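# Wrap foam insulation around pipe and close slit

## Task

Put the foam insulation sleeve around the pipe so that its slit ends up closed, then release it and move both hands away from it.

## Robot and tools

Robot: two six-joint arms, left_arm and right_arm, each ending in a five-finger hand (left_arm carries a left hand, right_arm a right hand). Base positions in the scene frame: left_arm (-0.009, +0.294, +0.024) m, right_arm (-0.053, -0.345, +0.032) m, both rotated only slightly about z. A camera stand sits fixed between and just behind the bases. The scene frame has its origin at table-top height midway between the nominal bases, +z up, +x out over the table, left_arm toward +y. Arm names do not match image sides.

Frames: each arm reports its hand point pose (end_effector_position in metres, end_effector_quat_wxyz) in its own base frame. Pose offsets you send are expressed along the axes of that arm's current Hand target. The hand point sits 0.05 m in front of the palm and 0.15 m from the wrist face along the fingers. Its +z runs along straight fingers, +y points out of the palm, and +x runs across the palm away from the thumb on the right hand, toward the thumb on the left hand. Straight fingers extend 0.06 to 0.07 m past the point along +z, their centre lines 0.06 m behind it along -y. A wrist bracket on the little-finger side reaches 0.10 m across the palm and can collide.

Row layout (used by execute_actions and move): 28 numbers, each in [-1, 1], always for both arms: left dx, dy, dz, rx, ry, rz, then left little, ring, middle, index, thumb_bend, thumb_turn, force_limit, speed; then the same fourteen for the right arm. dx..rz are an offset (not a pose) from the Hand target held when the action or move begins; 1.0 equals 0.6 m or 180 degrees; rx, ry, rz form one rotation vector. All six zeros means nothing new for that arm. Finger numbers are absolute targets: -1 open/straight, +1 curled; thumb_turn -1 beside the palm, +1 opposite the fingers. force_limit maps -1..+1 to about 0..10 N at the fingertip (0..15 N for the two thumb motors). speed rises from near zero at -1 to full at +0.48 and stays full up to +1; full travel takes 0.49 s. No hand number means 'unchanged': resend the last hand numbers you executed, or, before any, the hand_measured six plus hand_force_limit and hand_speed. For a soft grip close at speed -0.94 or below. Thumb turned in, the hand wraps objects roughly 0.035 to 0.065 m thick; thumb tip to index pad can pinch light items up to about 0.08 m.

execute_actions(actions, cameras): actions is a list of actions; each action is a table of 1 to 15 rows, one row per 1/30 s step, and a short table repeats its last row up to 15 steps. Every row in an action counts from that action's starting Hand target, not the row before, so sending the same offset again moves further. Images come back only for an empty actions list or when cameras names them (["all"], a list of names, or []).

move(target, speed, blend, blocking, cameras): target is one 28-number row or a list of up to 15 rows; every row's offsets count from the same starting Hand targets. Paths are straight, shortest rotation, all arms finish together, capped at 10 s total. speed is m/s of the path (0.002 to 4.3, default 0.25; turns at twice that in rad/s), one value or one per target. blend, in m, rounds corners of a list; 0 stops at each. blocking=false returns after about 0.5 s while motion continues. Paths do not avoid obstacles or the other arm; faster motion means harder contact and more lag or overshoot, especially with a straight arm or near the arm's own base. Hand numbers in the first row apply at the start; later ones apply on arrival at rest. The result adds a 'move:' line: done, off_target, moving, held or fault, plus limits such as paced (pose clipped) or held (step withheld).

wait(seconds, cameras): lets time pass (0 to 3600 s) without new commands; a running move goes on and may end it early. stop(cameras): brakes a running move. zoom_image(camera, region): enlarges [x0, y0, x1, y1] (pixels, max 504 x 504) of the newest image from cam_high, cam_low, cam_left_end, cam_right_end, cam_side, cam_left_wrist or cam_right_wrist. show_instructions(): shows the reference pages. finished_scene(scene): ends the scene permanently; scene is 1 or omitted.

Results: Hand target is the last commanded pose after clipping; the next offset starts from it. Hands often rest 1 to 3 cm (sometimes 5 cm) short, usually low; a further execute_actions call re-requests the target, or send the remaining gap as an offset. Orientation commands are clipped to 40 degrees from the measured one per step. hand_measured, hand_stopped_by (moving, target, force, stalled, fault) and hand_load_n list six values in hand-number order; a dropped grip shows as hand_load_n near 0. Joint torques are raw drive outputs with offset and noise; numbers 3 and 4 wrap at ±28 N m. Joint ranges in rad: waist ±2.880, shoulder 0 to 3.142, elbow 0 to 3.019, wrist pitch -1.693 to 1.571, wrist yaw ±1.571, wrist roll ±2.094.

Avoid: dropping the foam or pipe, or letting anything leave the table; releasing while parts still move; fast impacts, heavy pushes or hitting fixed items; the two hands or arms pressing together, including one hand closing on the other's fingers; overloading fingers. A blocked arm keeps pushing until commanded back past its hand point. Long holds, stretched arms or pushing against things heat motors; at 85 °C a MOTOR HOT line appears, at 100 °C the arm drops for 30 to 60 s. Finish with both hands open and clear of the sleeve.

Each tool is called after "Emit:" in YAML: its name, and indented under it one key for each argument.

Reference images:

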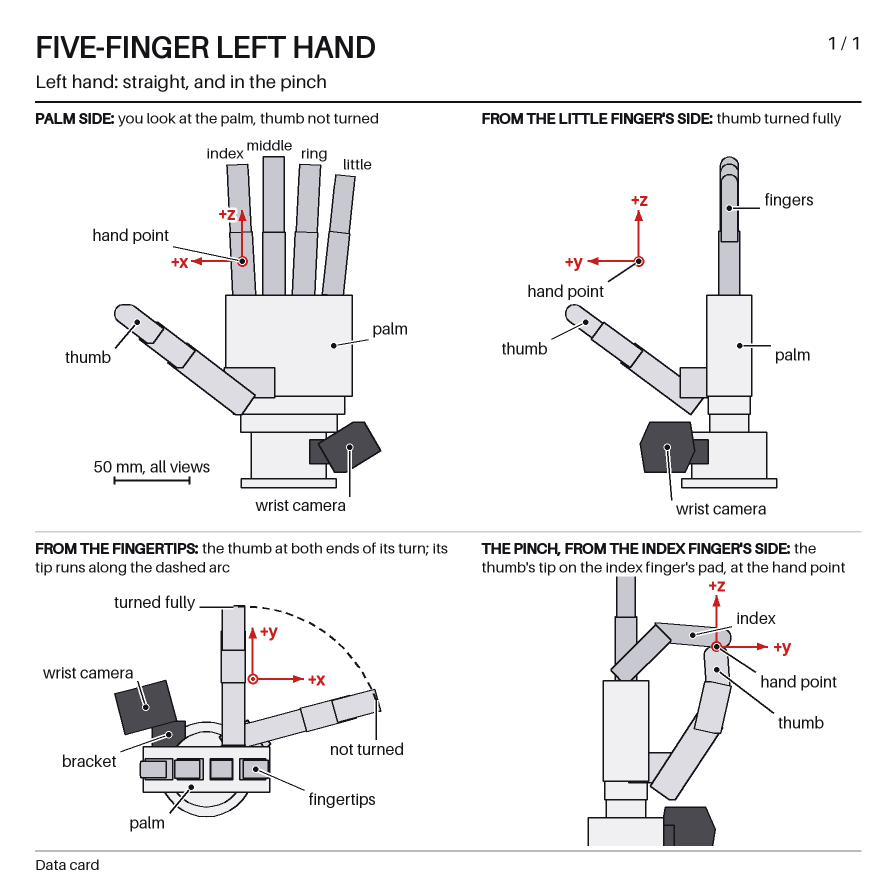

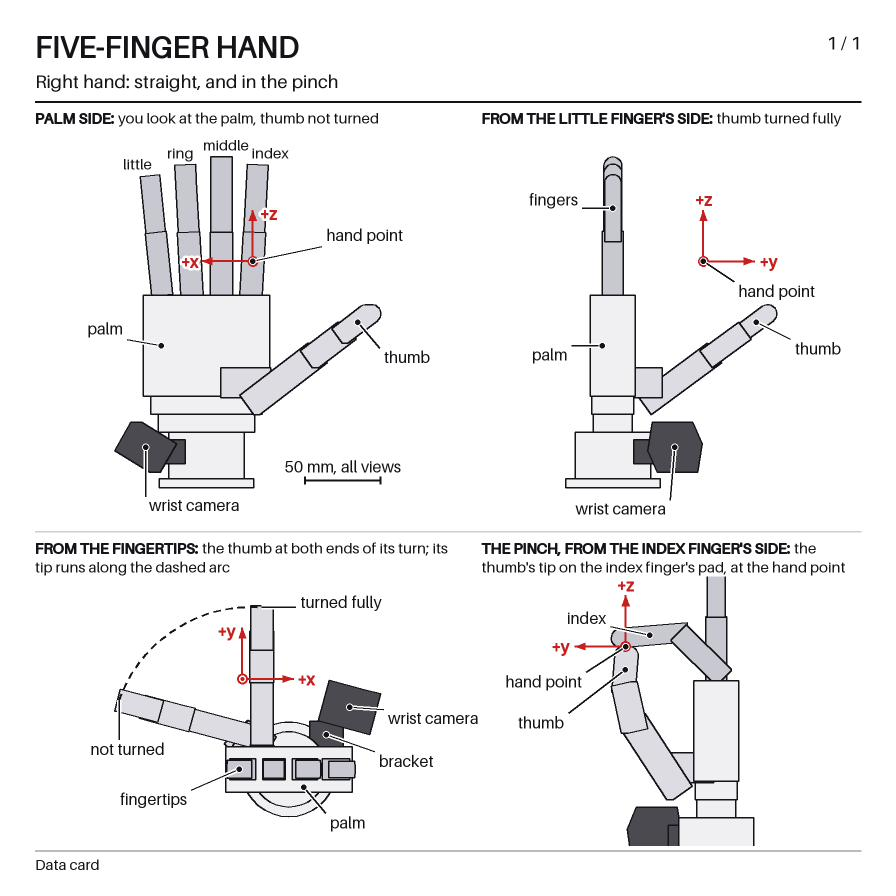

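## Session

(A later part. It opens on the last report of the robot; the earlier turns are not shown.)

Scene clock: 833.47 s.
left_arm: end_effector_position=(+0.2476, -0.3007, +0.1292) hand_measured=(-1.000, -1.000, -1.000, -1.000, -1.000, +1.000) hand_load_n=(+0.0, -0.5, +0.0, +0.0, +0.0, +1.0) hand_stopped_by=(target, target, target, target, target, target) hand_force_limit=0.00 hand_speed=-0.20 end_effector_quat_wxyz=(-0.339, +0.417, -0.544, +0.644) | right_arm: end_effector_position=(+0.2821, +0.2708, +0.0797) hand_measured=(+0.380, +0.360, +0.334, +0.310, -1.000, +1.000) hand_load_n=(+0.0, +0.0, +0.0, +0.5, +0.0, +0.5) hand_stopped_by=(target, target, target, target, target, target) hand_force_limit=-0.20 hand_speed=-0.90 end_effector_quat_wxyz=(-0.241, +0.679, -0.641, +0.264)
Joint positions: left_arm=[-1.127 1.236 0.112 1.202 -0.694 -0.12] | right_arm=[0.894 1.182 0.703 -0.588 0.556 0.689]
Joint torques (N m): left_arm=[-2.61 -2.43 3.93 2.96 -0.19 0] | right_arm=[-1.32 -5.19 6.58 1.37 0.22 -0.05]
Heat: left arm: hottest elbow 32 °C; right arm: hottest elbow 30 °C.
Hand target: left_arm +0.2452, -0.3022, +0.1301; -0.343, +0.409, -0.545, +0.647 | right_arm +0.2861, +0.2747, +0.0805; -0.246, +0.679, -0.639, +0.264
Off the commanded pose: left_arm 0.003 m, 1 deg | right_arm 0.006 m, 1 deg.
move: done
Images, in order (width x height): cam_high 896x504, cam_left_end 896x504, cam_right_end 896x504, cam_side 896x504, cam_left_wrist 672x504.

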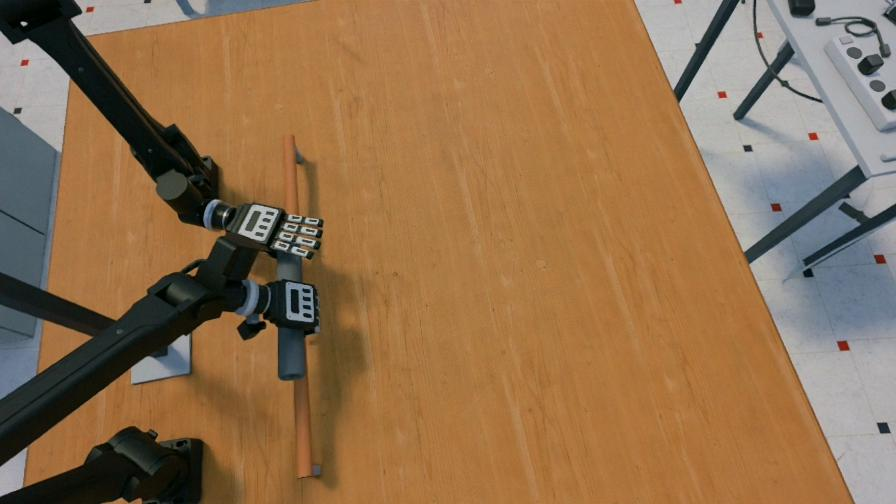

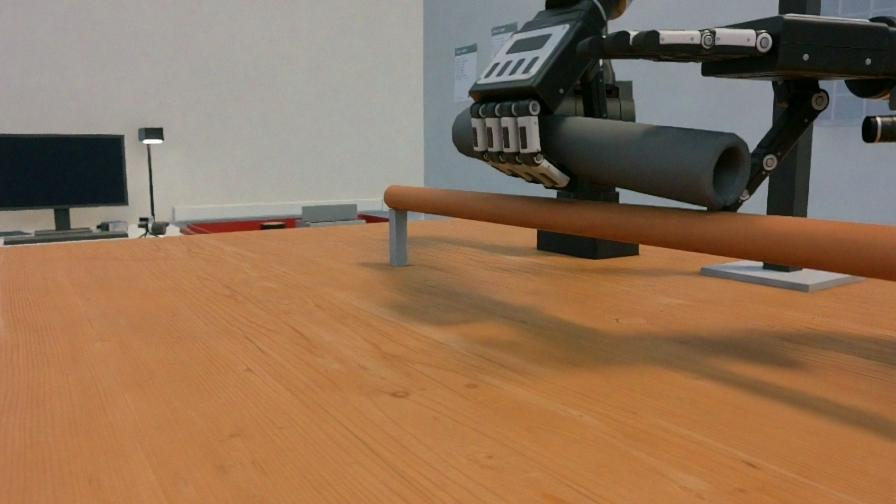

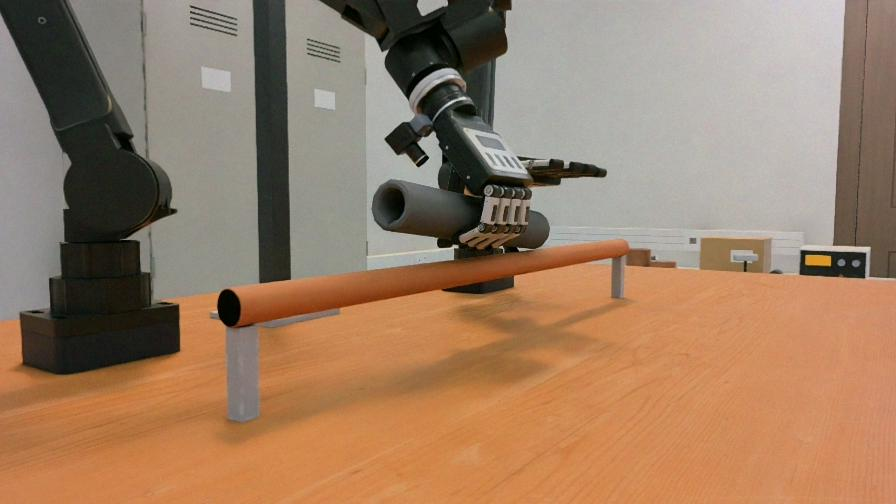

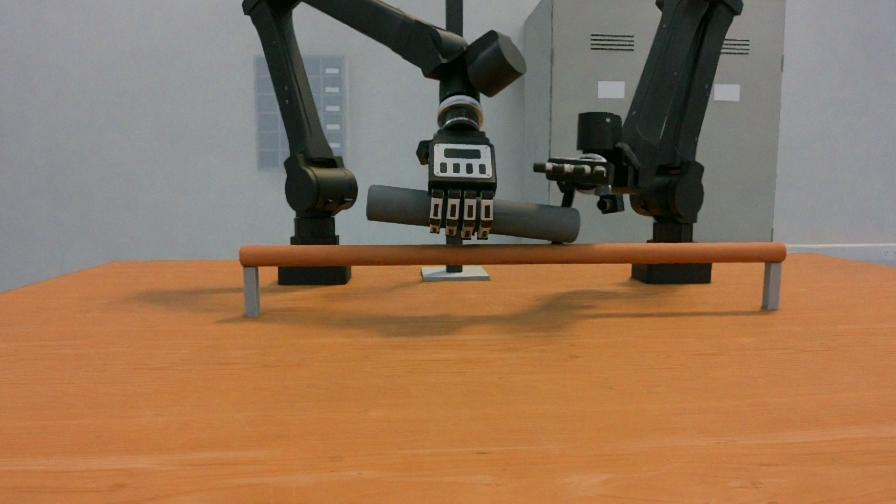

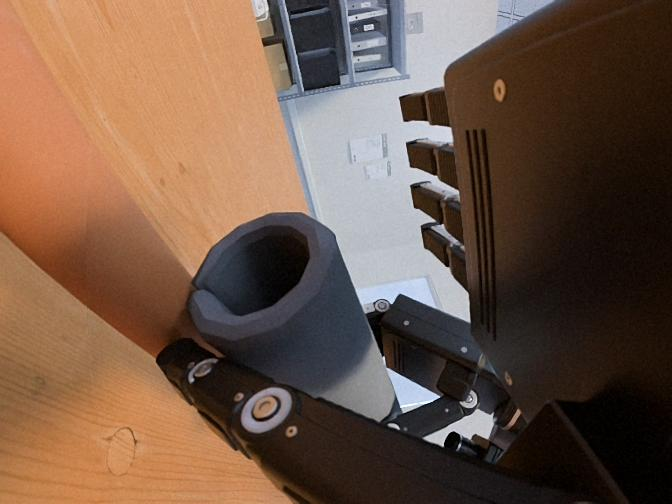

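Emit:
move:
  target: [0.0114,0,-0.0224,0,0,0,-1,-1,-1,-1,-1,1,0,-0.2,0,0,0,0,0,0,0.38,0.36,0.335,0.31,-1,1,-0.2,-0.9]
  speed: 0.06
  cameras: ["cam_high","cam_left_end","cam_left_wrist"]

Scene clock: 835.87 s.
left_arm: end_effector_position=(+0.2351, -0.3011, +0.1262) hand_measured=(-1.000, -1.000, -1.000, -1.000, -1.000, +1.000) hand_load_n=(+0.0, -0.5, +0.0, +0.0, +0.0, +0.5) hand_stopped_by=(target, target, target, target, target, target) hand_force_limit=0.00 hand_speed=-0.20 end_effector_quat_wxyz=(-0.344, +0.417, -0.546, +0.640) | right_arm: end_effector_position=(+0.2821, +0.2708, +0.0797) hand_measured=(+0.380, +0.360, +0.334, +0.310, -1.000, +1.000) hand_load_n=(+0.0, +0.0, +0.0, +0.5, +0.0, +0.0) hand_stopped_by=(target, target, target, target, target, target) hand_force_limit=-0.20 hand_speed=-0.90 end_effector_quat_wxyz=(-0.241, +0.679, -0.641, +0.264)
Joint positions: left_arm=[-1.193 1.236 0.102 1.212 -0.765 -0.105] | right_arm=[0.894 1.182 0.703 -0.588 0.556 0.689]
Joint torques (N m): left_arm=[-2.9 -3.37 3.49 2.82 -0.12 -0.06] | right_arm=[-1.61 -5.77 6.52 1.39 0.25 -0.07]
Heat: left arm: hottest elbow 31 °C; right arm: hottest elbow 30 °C.
Hand target: left_arm +0.2301, -0.3027, +0.1303; -0.342, +0.409, -0.545, +0.647 | right_arm +0.2861, +0.2747, +0.0805; -0.246, +0.679, -0.639, +0.264
Off the commanded pose: left_arm 0.007 m, 1 deg | right_arm 0.006 m, 1 deg.
move: done

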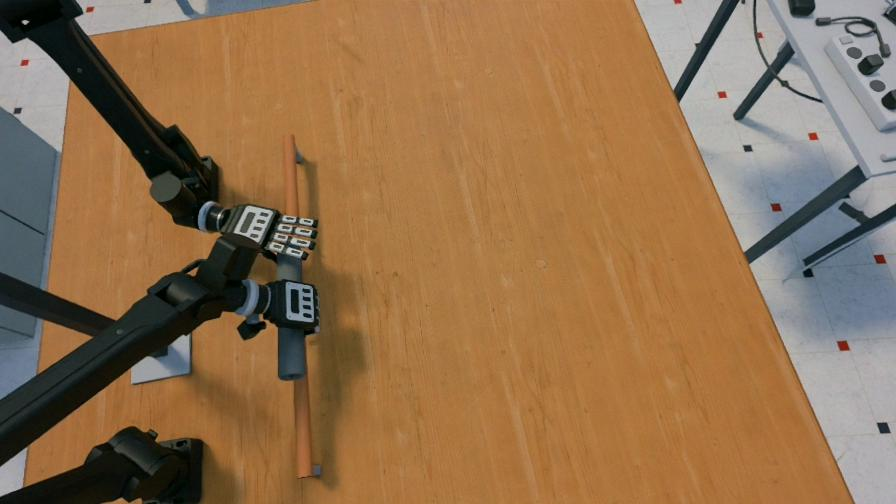

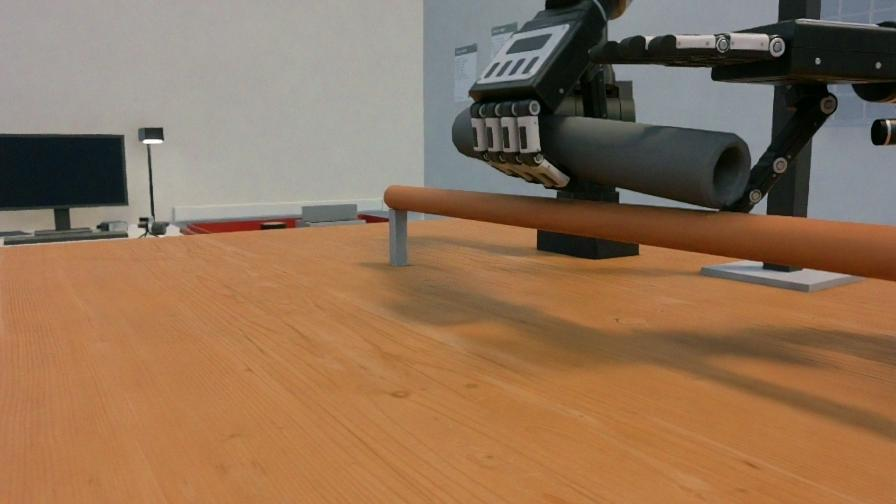

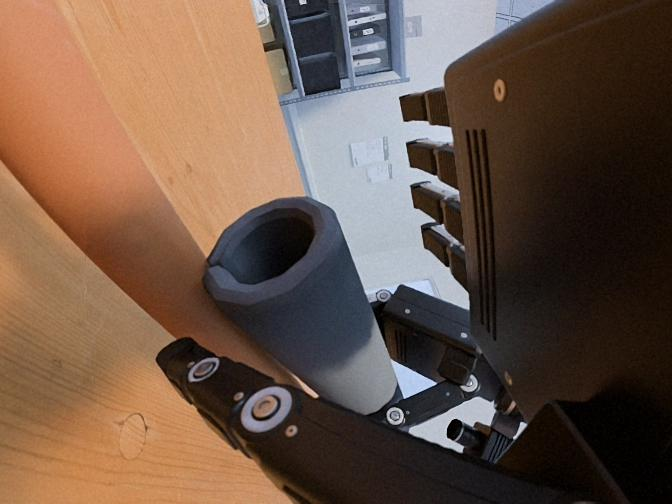

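Emit:
move:
  target: [-0.0052,0.0328,-0.0024,0,0,0,-1,-1,-1,-1,-1,1,0,-0.2,-0.0004,0.0056,0.0062,0,0,0,0.38,0.36,0.335,0.31,-1,1,-0.2,-0.9]
  speed: 0.05
  cameras: ["cam_high","cam_left_end","cam_left_wrist","cam_side"]

Emit:
zoom_image:
  camera: "cam_side"
  region: [340, 130, 620, 280]

Scene clock: 837.33 s.
left_arm: end_effector_position=(+0.2353, -0.3015, +0.1113) hand_measured=(-1.000, -1.000, -1.000, -1.000, -1.000, +1.000) hand_load_n=(+0.0, +0.0, +0.0, +0.0, +0.0, +0.0) hand_stopped_by=(target, target, target, target, target, target) hand_force_limit=0.00 hand_speed=-0.20 end_effector_quat_wxyz=(-0.343, +0.417, -0.541, +0.645) | right_arm: end_effector_position=(+0.2822, +0.2710, +0.0752) hand_measured=(+0.380, +0.360, +0.334, +0.310, -1.000, +1.000) hand_load_n=(+0.0, +0.5, +0.0, +0.0, +0.0, +0.5) hand_stopped_by=(target, target, target, target, target, target) hand_force_limit=-0.20 hand_speed=-0.90 end_effector_quat_wxyz=(-0.242, +0.679, -0.641, +0.264)
Joint positions: left_arm=[-1.193 1.405 0.09 1.407 -0.766 -0.104] | right_arm=[0.894 1.189 0.695 -0.571 0.556 0.689]
Joint torques (N m): left_arm=[-2.9 -3.19 2.33 2.77 -0.11 -0.04] | right_arm=[-1.55 -5.71 6.53 1.35 0.23 -0.05]
Heat: left arm: hottest elbow 31 °C; right arm: hottest elbow 30 °C.
Hand target: left_arm +0.2301, -0.3027, +0.1103; -0.343, +0.409, -0.545, +0.647 | right_arm +0.2861, +0.2748, +0.0756; -0.246, +0.679, -0.639, +0.264
Off the commanded pose: left_arm 0.005 m, 1 deg | right_arm 0.005 m, 1 deg.
move: done
Images, in order (width x height): cam_high 896x504, cam_left_end 896x504, cam_side 896x504, cam_left_wrist 672x504.

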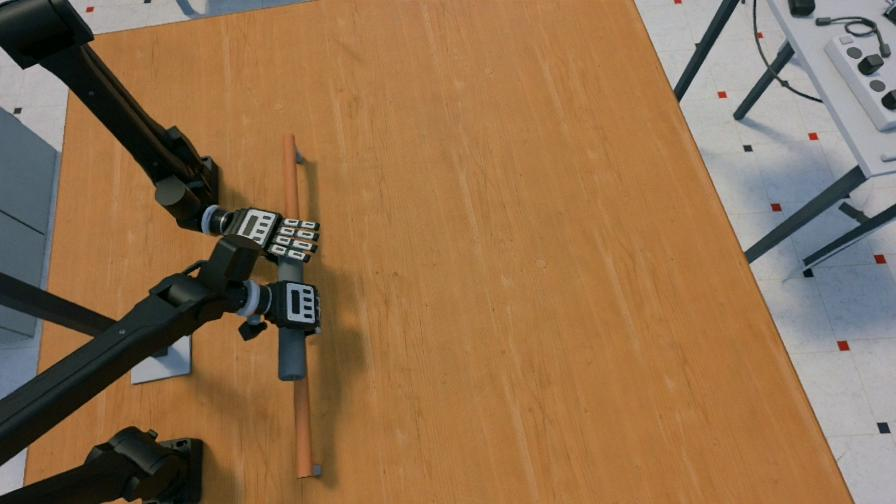

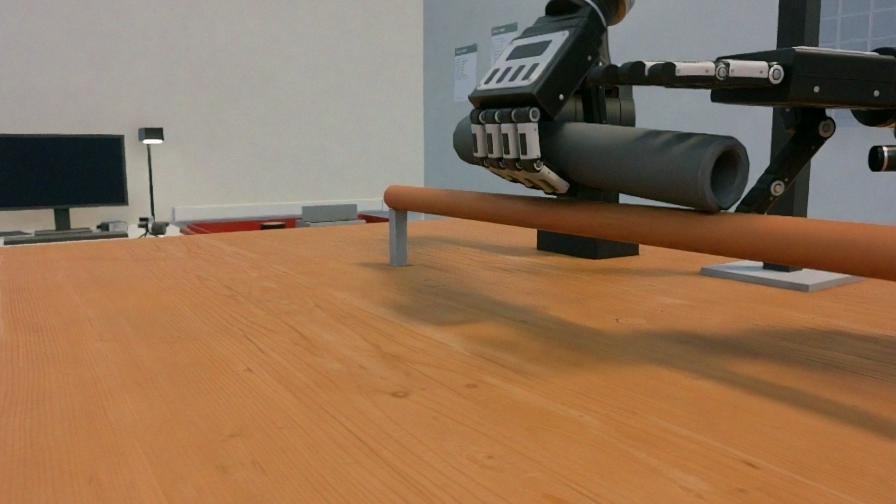

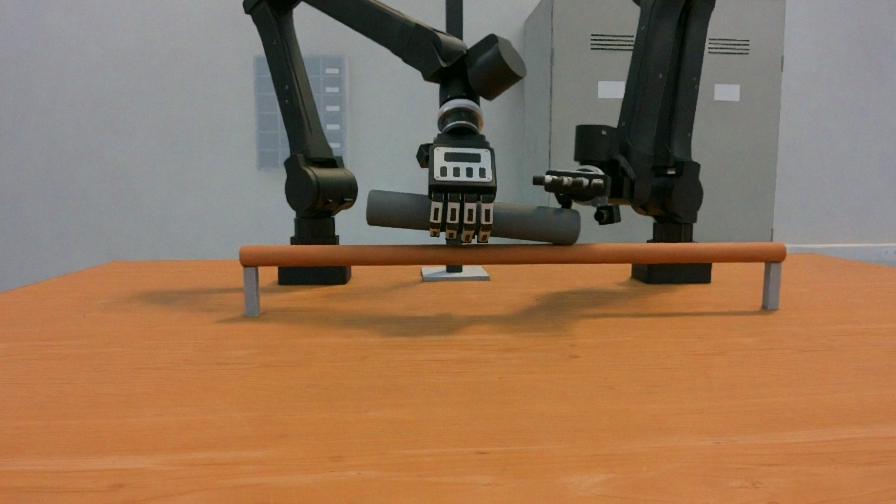

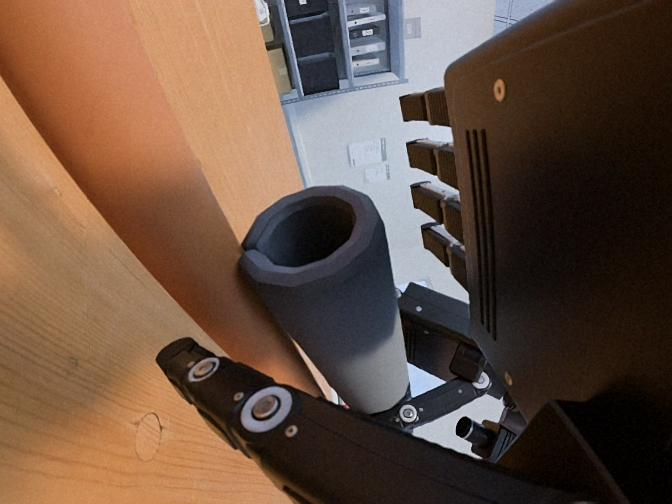

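Scaled by 1.800.

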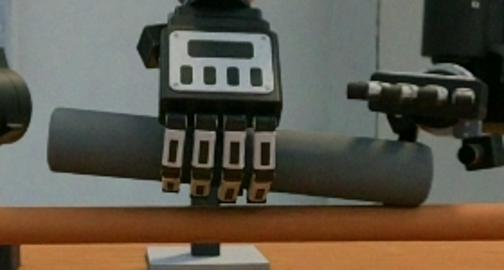

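Emit:
move:
  target: [-0.0060,0.0377,-0.0028,0,0,0,-1,-1,-1,-1,-1,1,0,-0.2,0,0,0,0,0,0,0.38,0.36,0.335,0.31,-1,1,-0.2,-0.9]
  speed: 0.05
  cameras: ["cam_high","cam_left_end","cam_left_wrist","cam_side"]

Emit:
zoom_image:
  camera: "cam_side"
  region: [340, 130, 620, 280]

Emit:
zoom_image:
  camera: "cam_left_end"
  region: [640, 110, 800, 230]

Scene clock: 838.60 s.
left_arm: end_effector_position=(+0.2349, -0.3005, +0.0869) hand_measured=(-1.000, -1.000, -1.000, -1.000, -1.000, +1.000) hand_load_n=(+0.0, +0.0, +0.0, +0.0, +0.0, +0.0) hand_stopped_by=(target, target, target, target, target, target) hand_force_limit=0.00 hand_speed=-0.20 end_effector_quat_wxyz=(-0.345, +0.416, -0.550, +0.636) | right_arm: end_effector_position=(+0.2822, +0.2710, +0.0752) hand_measured=(+0.380, +0.360, +0.334, +0.310, -1.000, +1.000) hand_load_n=(+0.0, +0.0, +0.0, +0.0, +0.0, +0.0) hand_stopped_by=(target, target, target, target, target, target) hand_force_limit=-0.20 hand_speed=-0.90 end_effector_quat_wxyz=(-0.242, +0.679, -0.641, +0.264)
Joint positions: left_arm=[-1.193 1.582 0.087 1.562 -0.766 -0.104] | right_arm=[0.894 1.189 0.695 -0.571 0.556 0.689]
Joint torques (N m): left_arm=[-2.96 -4.37 1.21 2.84 -0.1 -0.17] | right_arm=[-1.67 -5.66 6.52 1.32 0.26 -0.04]
Heat: left arm: hottest elbow 31 °C; right arm: hottest elbow 30 °C.
Hand target: left_arm +0.2301, -0.3026, +0.0873; -0.343, +0.409, -0.545, +0.647 | right_arm +0.2861, +0.2748, +0.0756; -0.246, +0.679, -0.639, +0.264
Off the commanded pose: left_arm 0.005 m, 2 deg | right_arm 0.005 m, 1 deg.
joint sent to its limit (left arm) — joint 4 (wrist pitch), upper limit. The joint targets still meet the commanded pose.
move: done
Images, in order (width x height): cam_high 896x504, cam_left_end 896x504, cam_side 896x504, cam_left_wrist 672x504.

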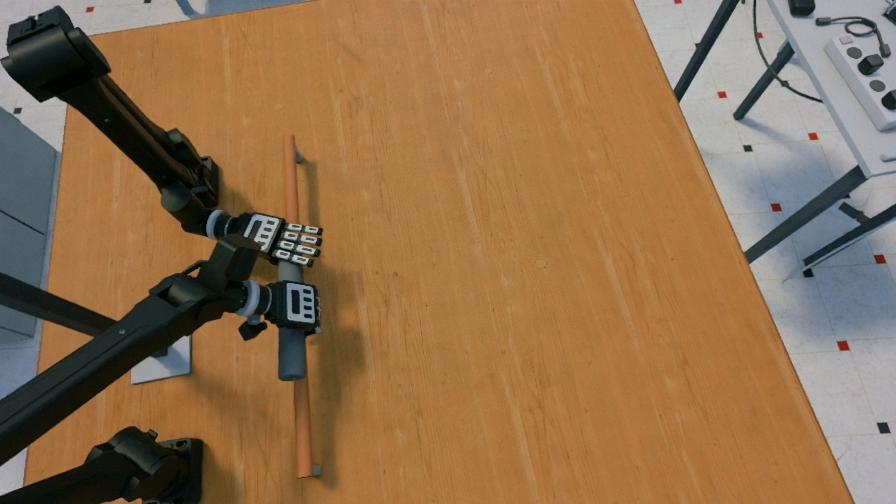

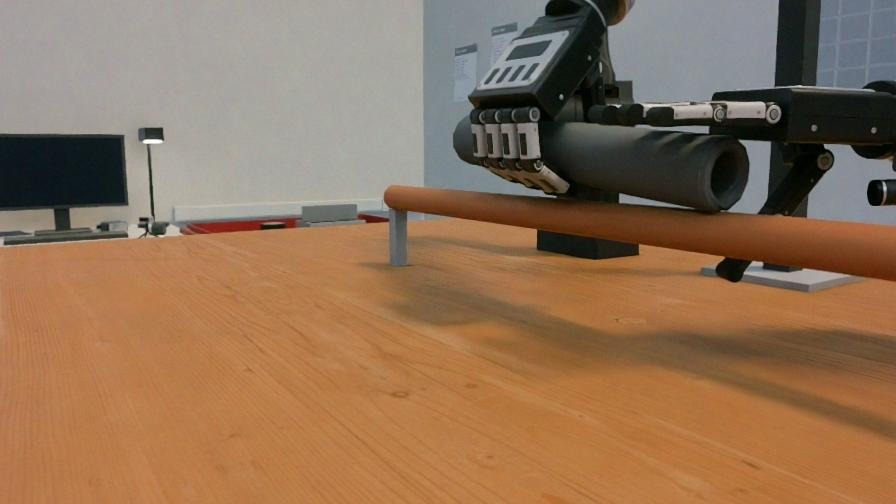

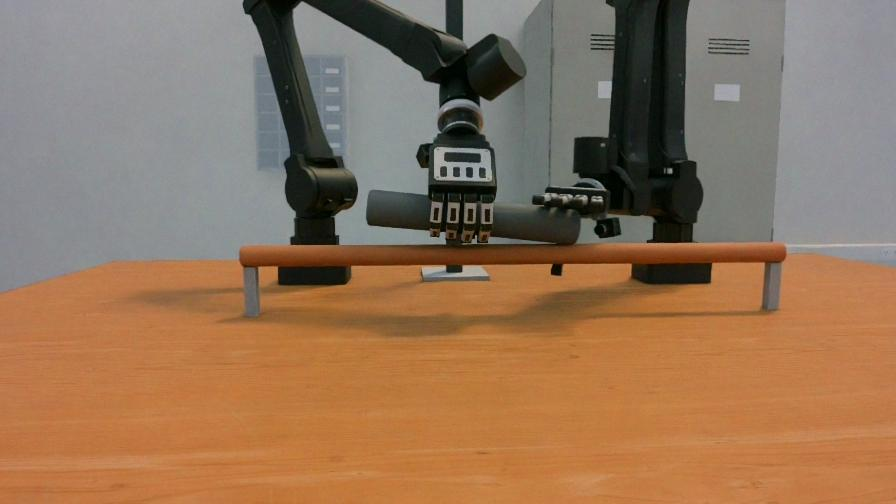

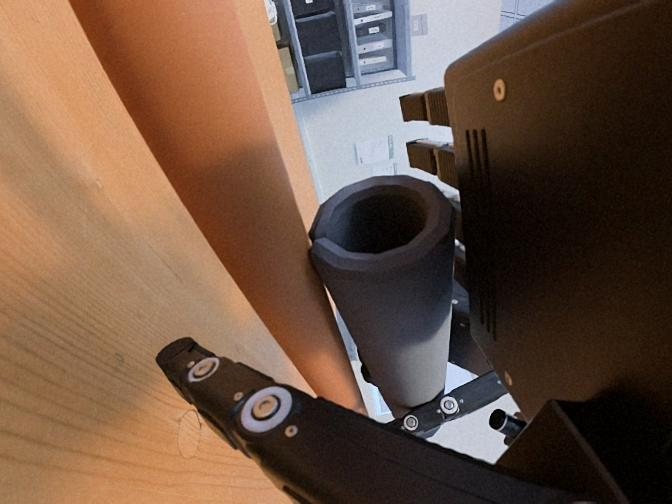

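Scaled by 1.800.

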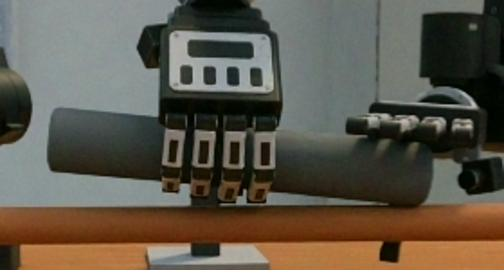

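Scaled by 3.150.

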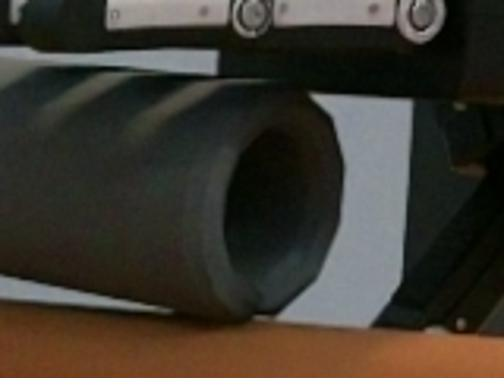

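Emit:
move:
  target: [-0.0010,0.0066,-0.0005,-0.0346,-0.0067,-0.0166,-1,-1,-1,-1,-1,1,0,-0.2,0,0,0,0,0,0,0.38,0.36,0.335,0.31,-1,1,-0.2,-0.9]
  speed: 0.05
  cameras: ["cam_high","cam_left_end","cam_left_wrist","cam_side"]

Emit:
zoom_image:
  camera: "cam_side"
  region: [340, 130, 620, 280]

Emit:
zoom_image:
  camera: "cam_left_end"
  region: [640, 110, 800, 230]

Emit:
zoom_image:
  camera: "cam_high"
  region: [230, 230, 370, 400]

Scene clock: 840.83 s.
left_arm: end_effector_position=(+0.2271, -0.3033, +0.0829) hand_measured=(-1.000, -1.000, -1.000, -1.000, -1.000, +1.000) hand_load_n=(+0.0, +0.0, +0.0, +0.0, +0.0, +0.0) hand_stopped_by=(target, target, target, target, target, target) hand_force_limit=0.00 hand_speed=-0.20 end_effector_quat_wxyz=(+0.310, -0.442, +0.567, -0.622) | right_arm: end_effector_position=(+0.2821, +0.2709, +0.0750) hand_measured=(+0.380, +0.360, +0.334, +0.310, -1.000, +1.000) hand_load_n=(+0.0, +0.5, +0.0, +0.0, +0.0, +0.0) hand_stopped_by=(target, target, target, target, target, target) hand_force_limit=-0.20 hand_speed=-0.90 end_effector_quat_wxyz=(-0.241, +0.680, -0.640, +0.264)
Joint positions: left_arm=[-1.193 1.403 0.087 1.271 -0.746 -0.23] | right_arm=[0.894 1.19 0.695 -0.571 0.556 0.687]
Joint torques (N m): left_arm=[-0.85 -4.89 2.97 1.03 0.03 -0.34] | right_arm=[-1.79 -5.54 6.5 1.25 0.25 -0.05]
Heat: left arm: hottest elbow 31 °C; right arm: hottest elbow 30 °C.
Hand target: left_arm +0.2300, -0.3026, +0.0833; +0.308, -0.448, +0.565, -0.621 | right_arm +0.2861, +0.2748, +0.0755; -0.246, +0.679, -0.639, +0.264
Off the commanded pose: left_arm 0.003 m, 1 deg | right_arm 0.006 m, 1 deg.
move: done
Images, in order (width x height): cam_high 896x504, cam_left_end 896x504, cam_side 896x504, cam_left_wrist 672x504.

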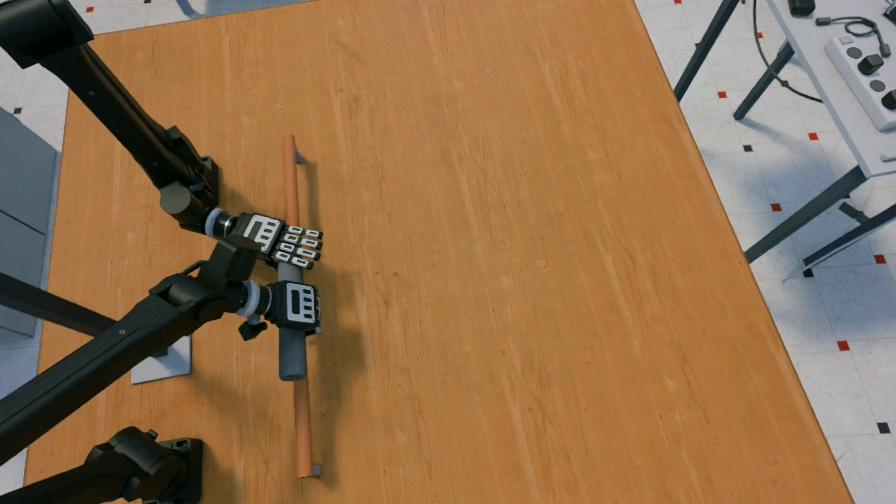

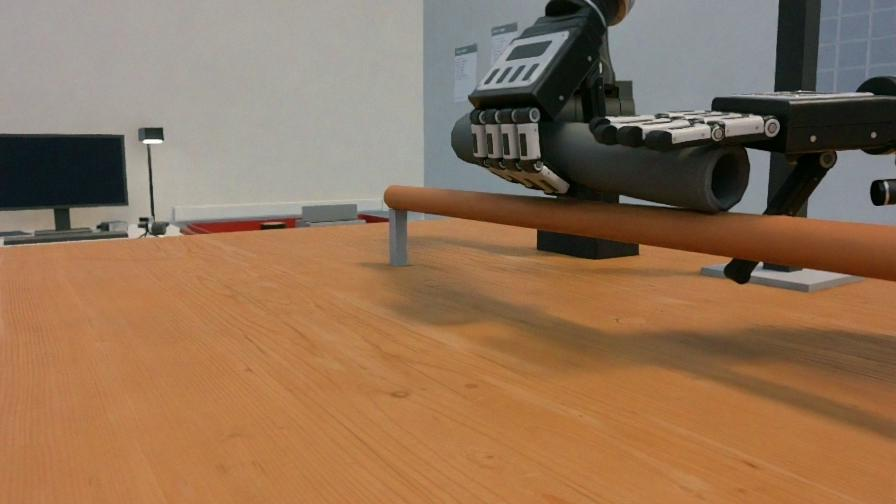

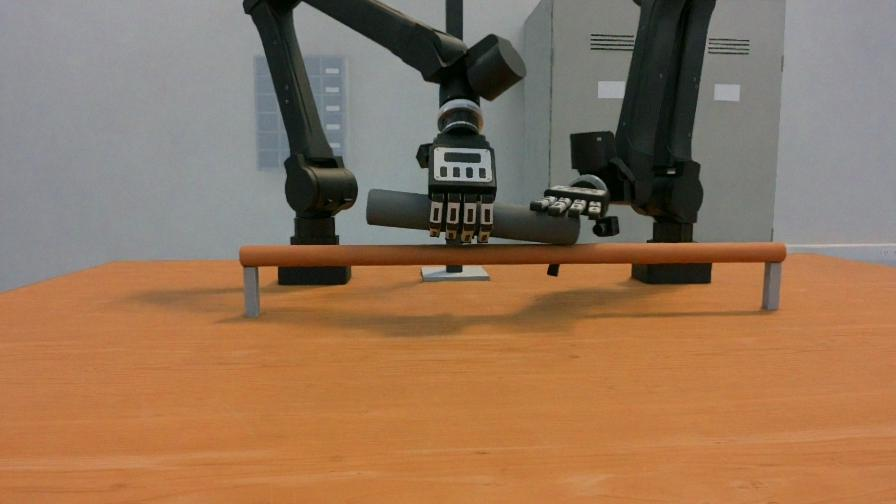

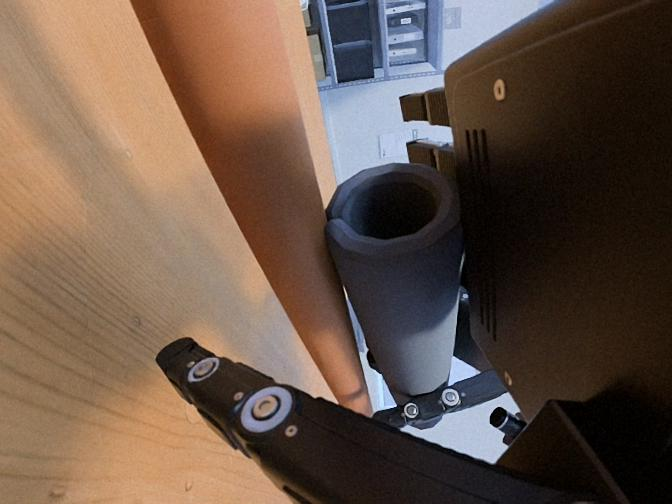

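Scaled by 1.800.

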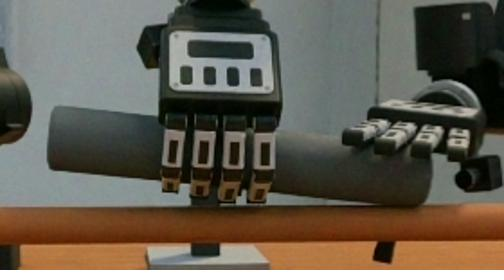

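Scaled by 3.150.

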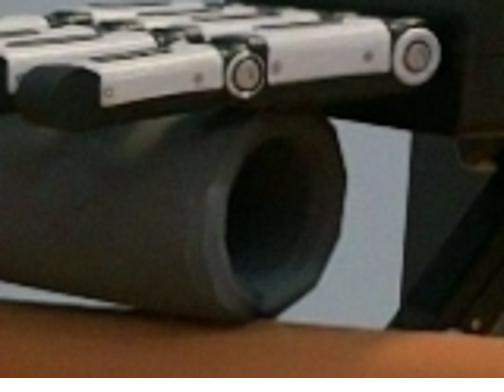

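Scaled by 2.965.

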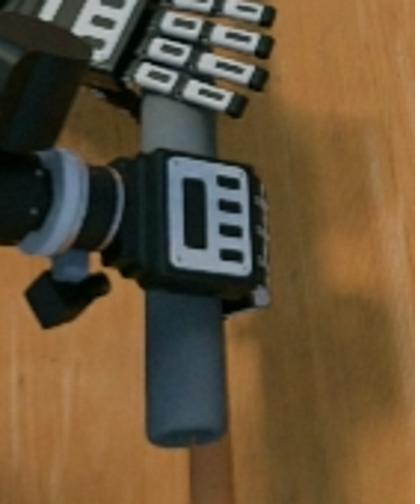

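Emit:
move:
  target: [-0.0035,0.0163,0.0007,0,0,0,-1,-1,-1,-1,-1,1,0,-0.2,0,0,0,0,0,0,0.38,0.36,0.335,0.31,-1,1,-0.2,-0.9]
  speed: 0.05
  cameras: ["cam_high","cam_left_end","cam_left_wrist","cam_side"]

Emit:
zoom_image:
  camera: "cam_side"
  region: [340, 130, 620, 280]

Emit:
zoom_image:
  camera: "cam_left_end"
  region: [640, 110, 800, 230]

Emit:
zoom_image:
  camera: "cam_high"
  region: [230, 230, 370, 400]

Scene clock: 842.03 s.
left_arm: end_effector_position=(+0.2272, -0.3046, +0.0781) hand_measured=(-1.000, -1.000, -1.000, -1.000, -1.000, +1.000) hand_load_n=(+0.0, +0.0, +0.0, +0.0, +0.0, +0.0) hand_stopped_by=(target, target, target, target, target, target) hand_force_limit=0.00 hand_speed=-0.20 end_effector_quat_wxyz=(-0.307, +0.444, -0.564, +0.625) | right_arm: end_effector_position=(+0.2812, +0.2700, +0.0729) hand_measured=(+0.380, +0.360, +0.334, +0.310, -1.000, +1.000) hand_load_n=(+0.0, +0.0, +0.5, +1.0, +0.0, +0.5) hand_stopped_by=(target, target, target, target, target, target) hand_force_limit=-0.20 hand_speed=-0.90 end_effector_quat_wxyz=(-0.239, +0.681, -0.640, +0.264)
Joint positions: left_arm=[-1.193 1.461 0.087 1.332 -0.746 -0.238] | right_arm=[0.894 1.192 0.692 -0.571 0.555 0.687]
Joint torques (N m): left_arm=[-1.2 -2.78 2.43 2.15 0.01 -0.28] | right_arm=[-2.26 -5.83 6.69 1.22 0.31 -0.02]
Heat: left arm: hottest elbow 31 °C; right arm: hottest elbow 30 °C.
Hand target: left_arm +0.2301, -0.3026, +0.0733; -0.308, +0.448, -0.564, +0.621 | right_arm +0.2861, +0.2749, +0.0756; -0.246, +0.679, -0.639, +0.264
Off the commanded pose: left_arm 0.006 m, 1 deg | right_arm 0.007 m, 1 deg.
move: done
Images, in order (width x height): cam_high 896x504, cam_left_end 896x504, cam_side 896x504, cam_left_wrist 672x504.

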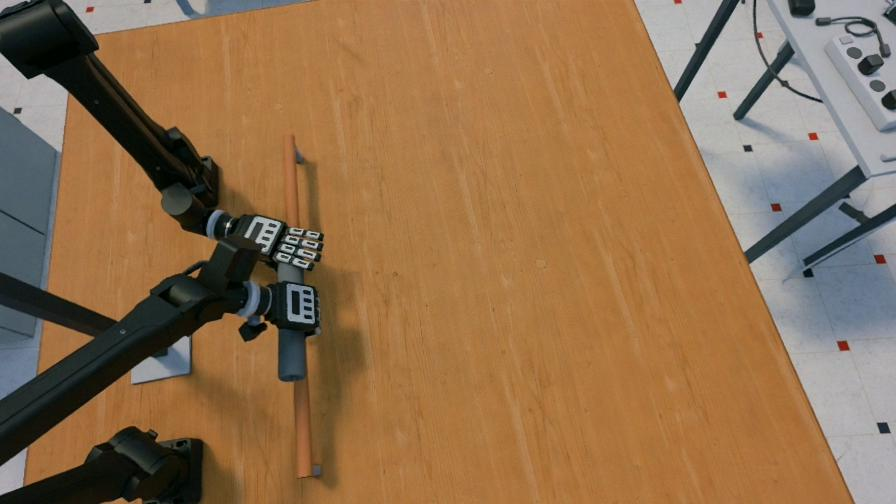

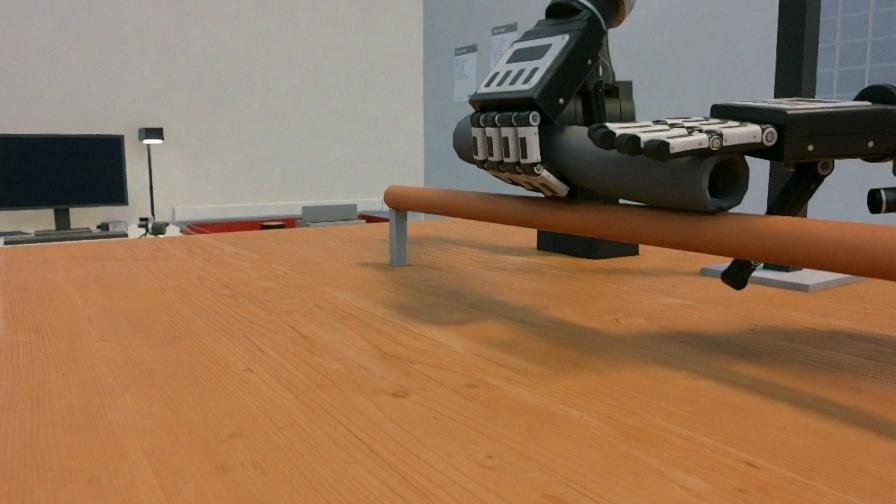

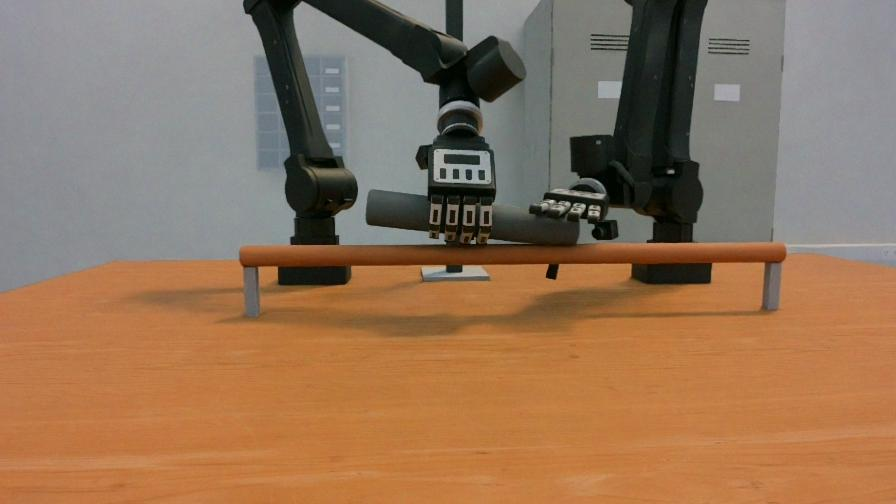

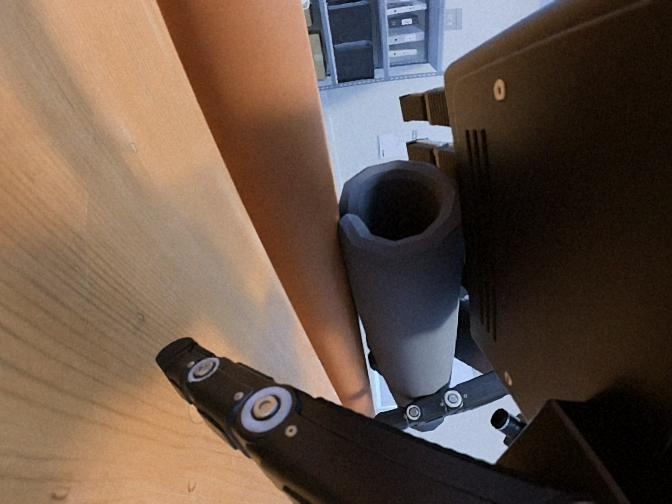

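Scaled by 1.800.

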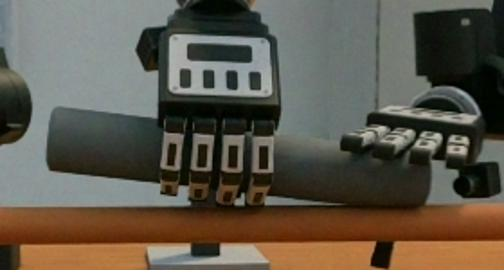

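Scaled by 3.150.

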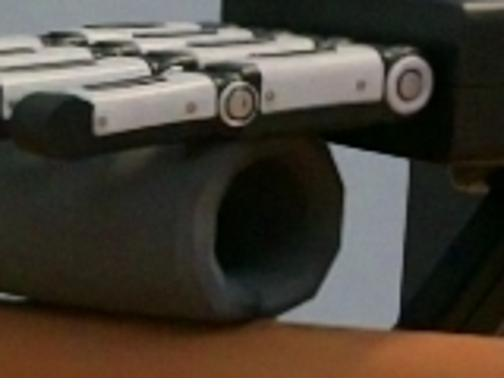

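Scaled by 2.965.

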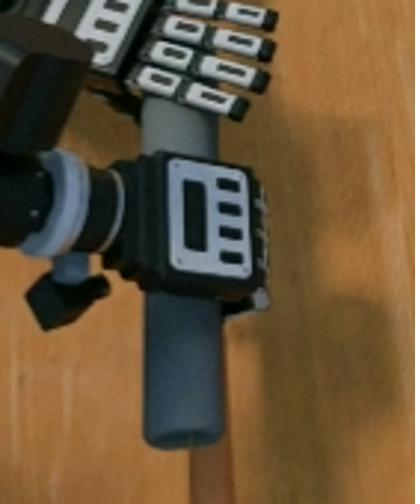

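Emit:
zoom_image:
  camera: "cam_left_wrist"
  region: [310, 140, 480, 280]

Emit:
zoom_image:
  camera: "cam_left_end"
  region: [695, 145, 765, 235]

Scaled by 2.965 from the camera's image (finer frame: 960x720).

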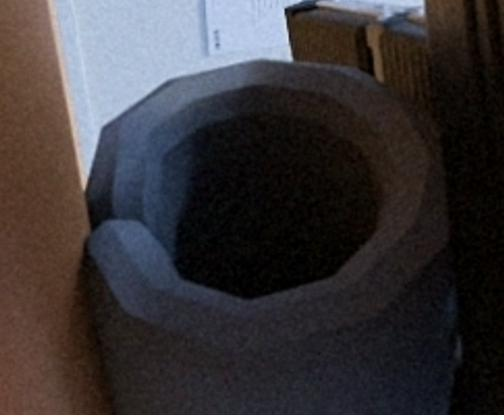

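Scaled by 5.600.

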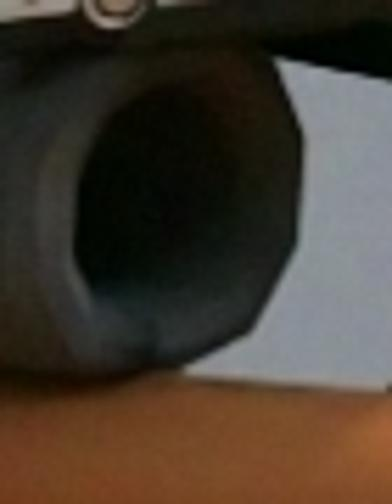

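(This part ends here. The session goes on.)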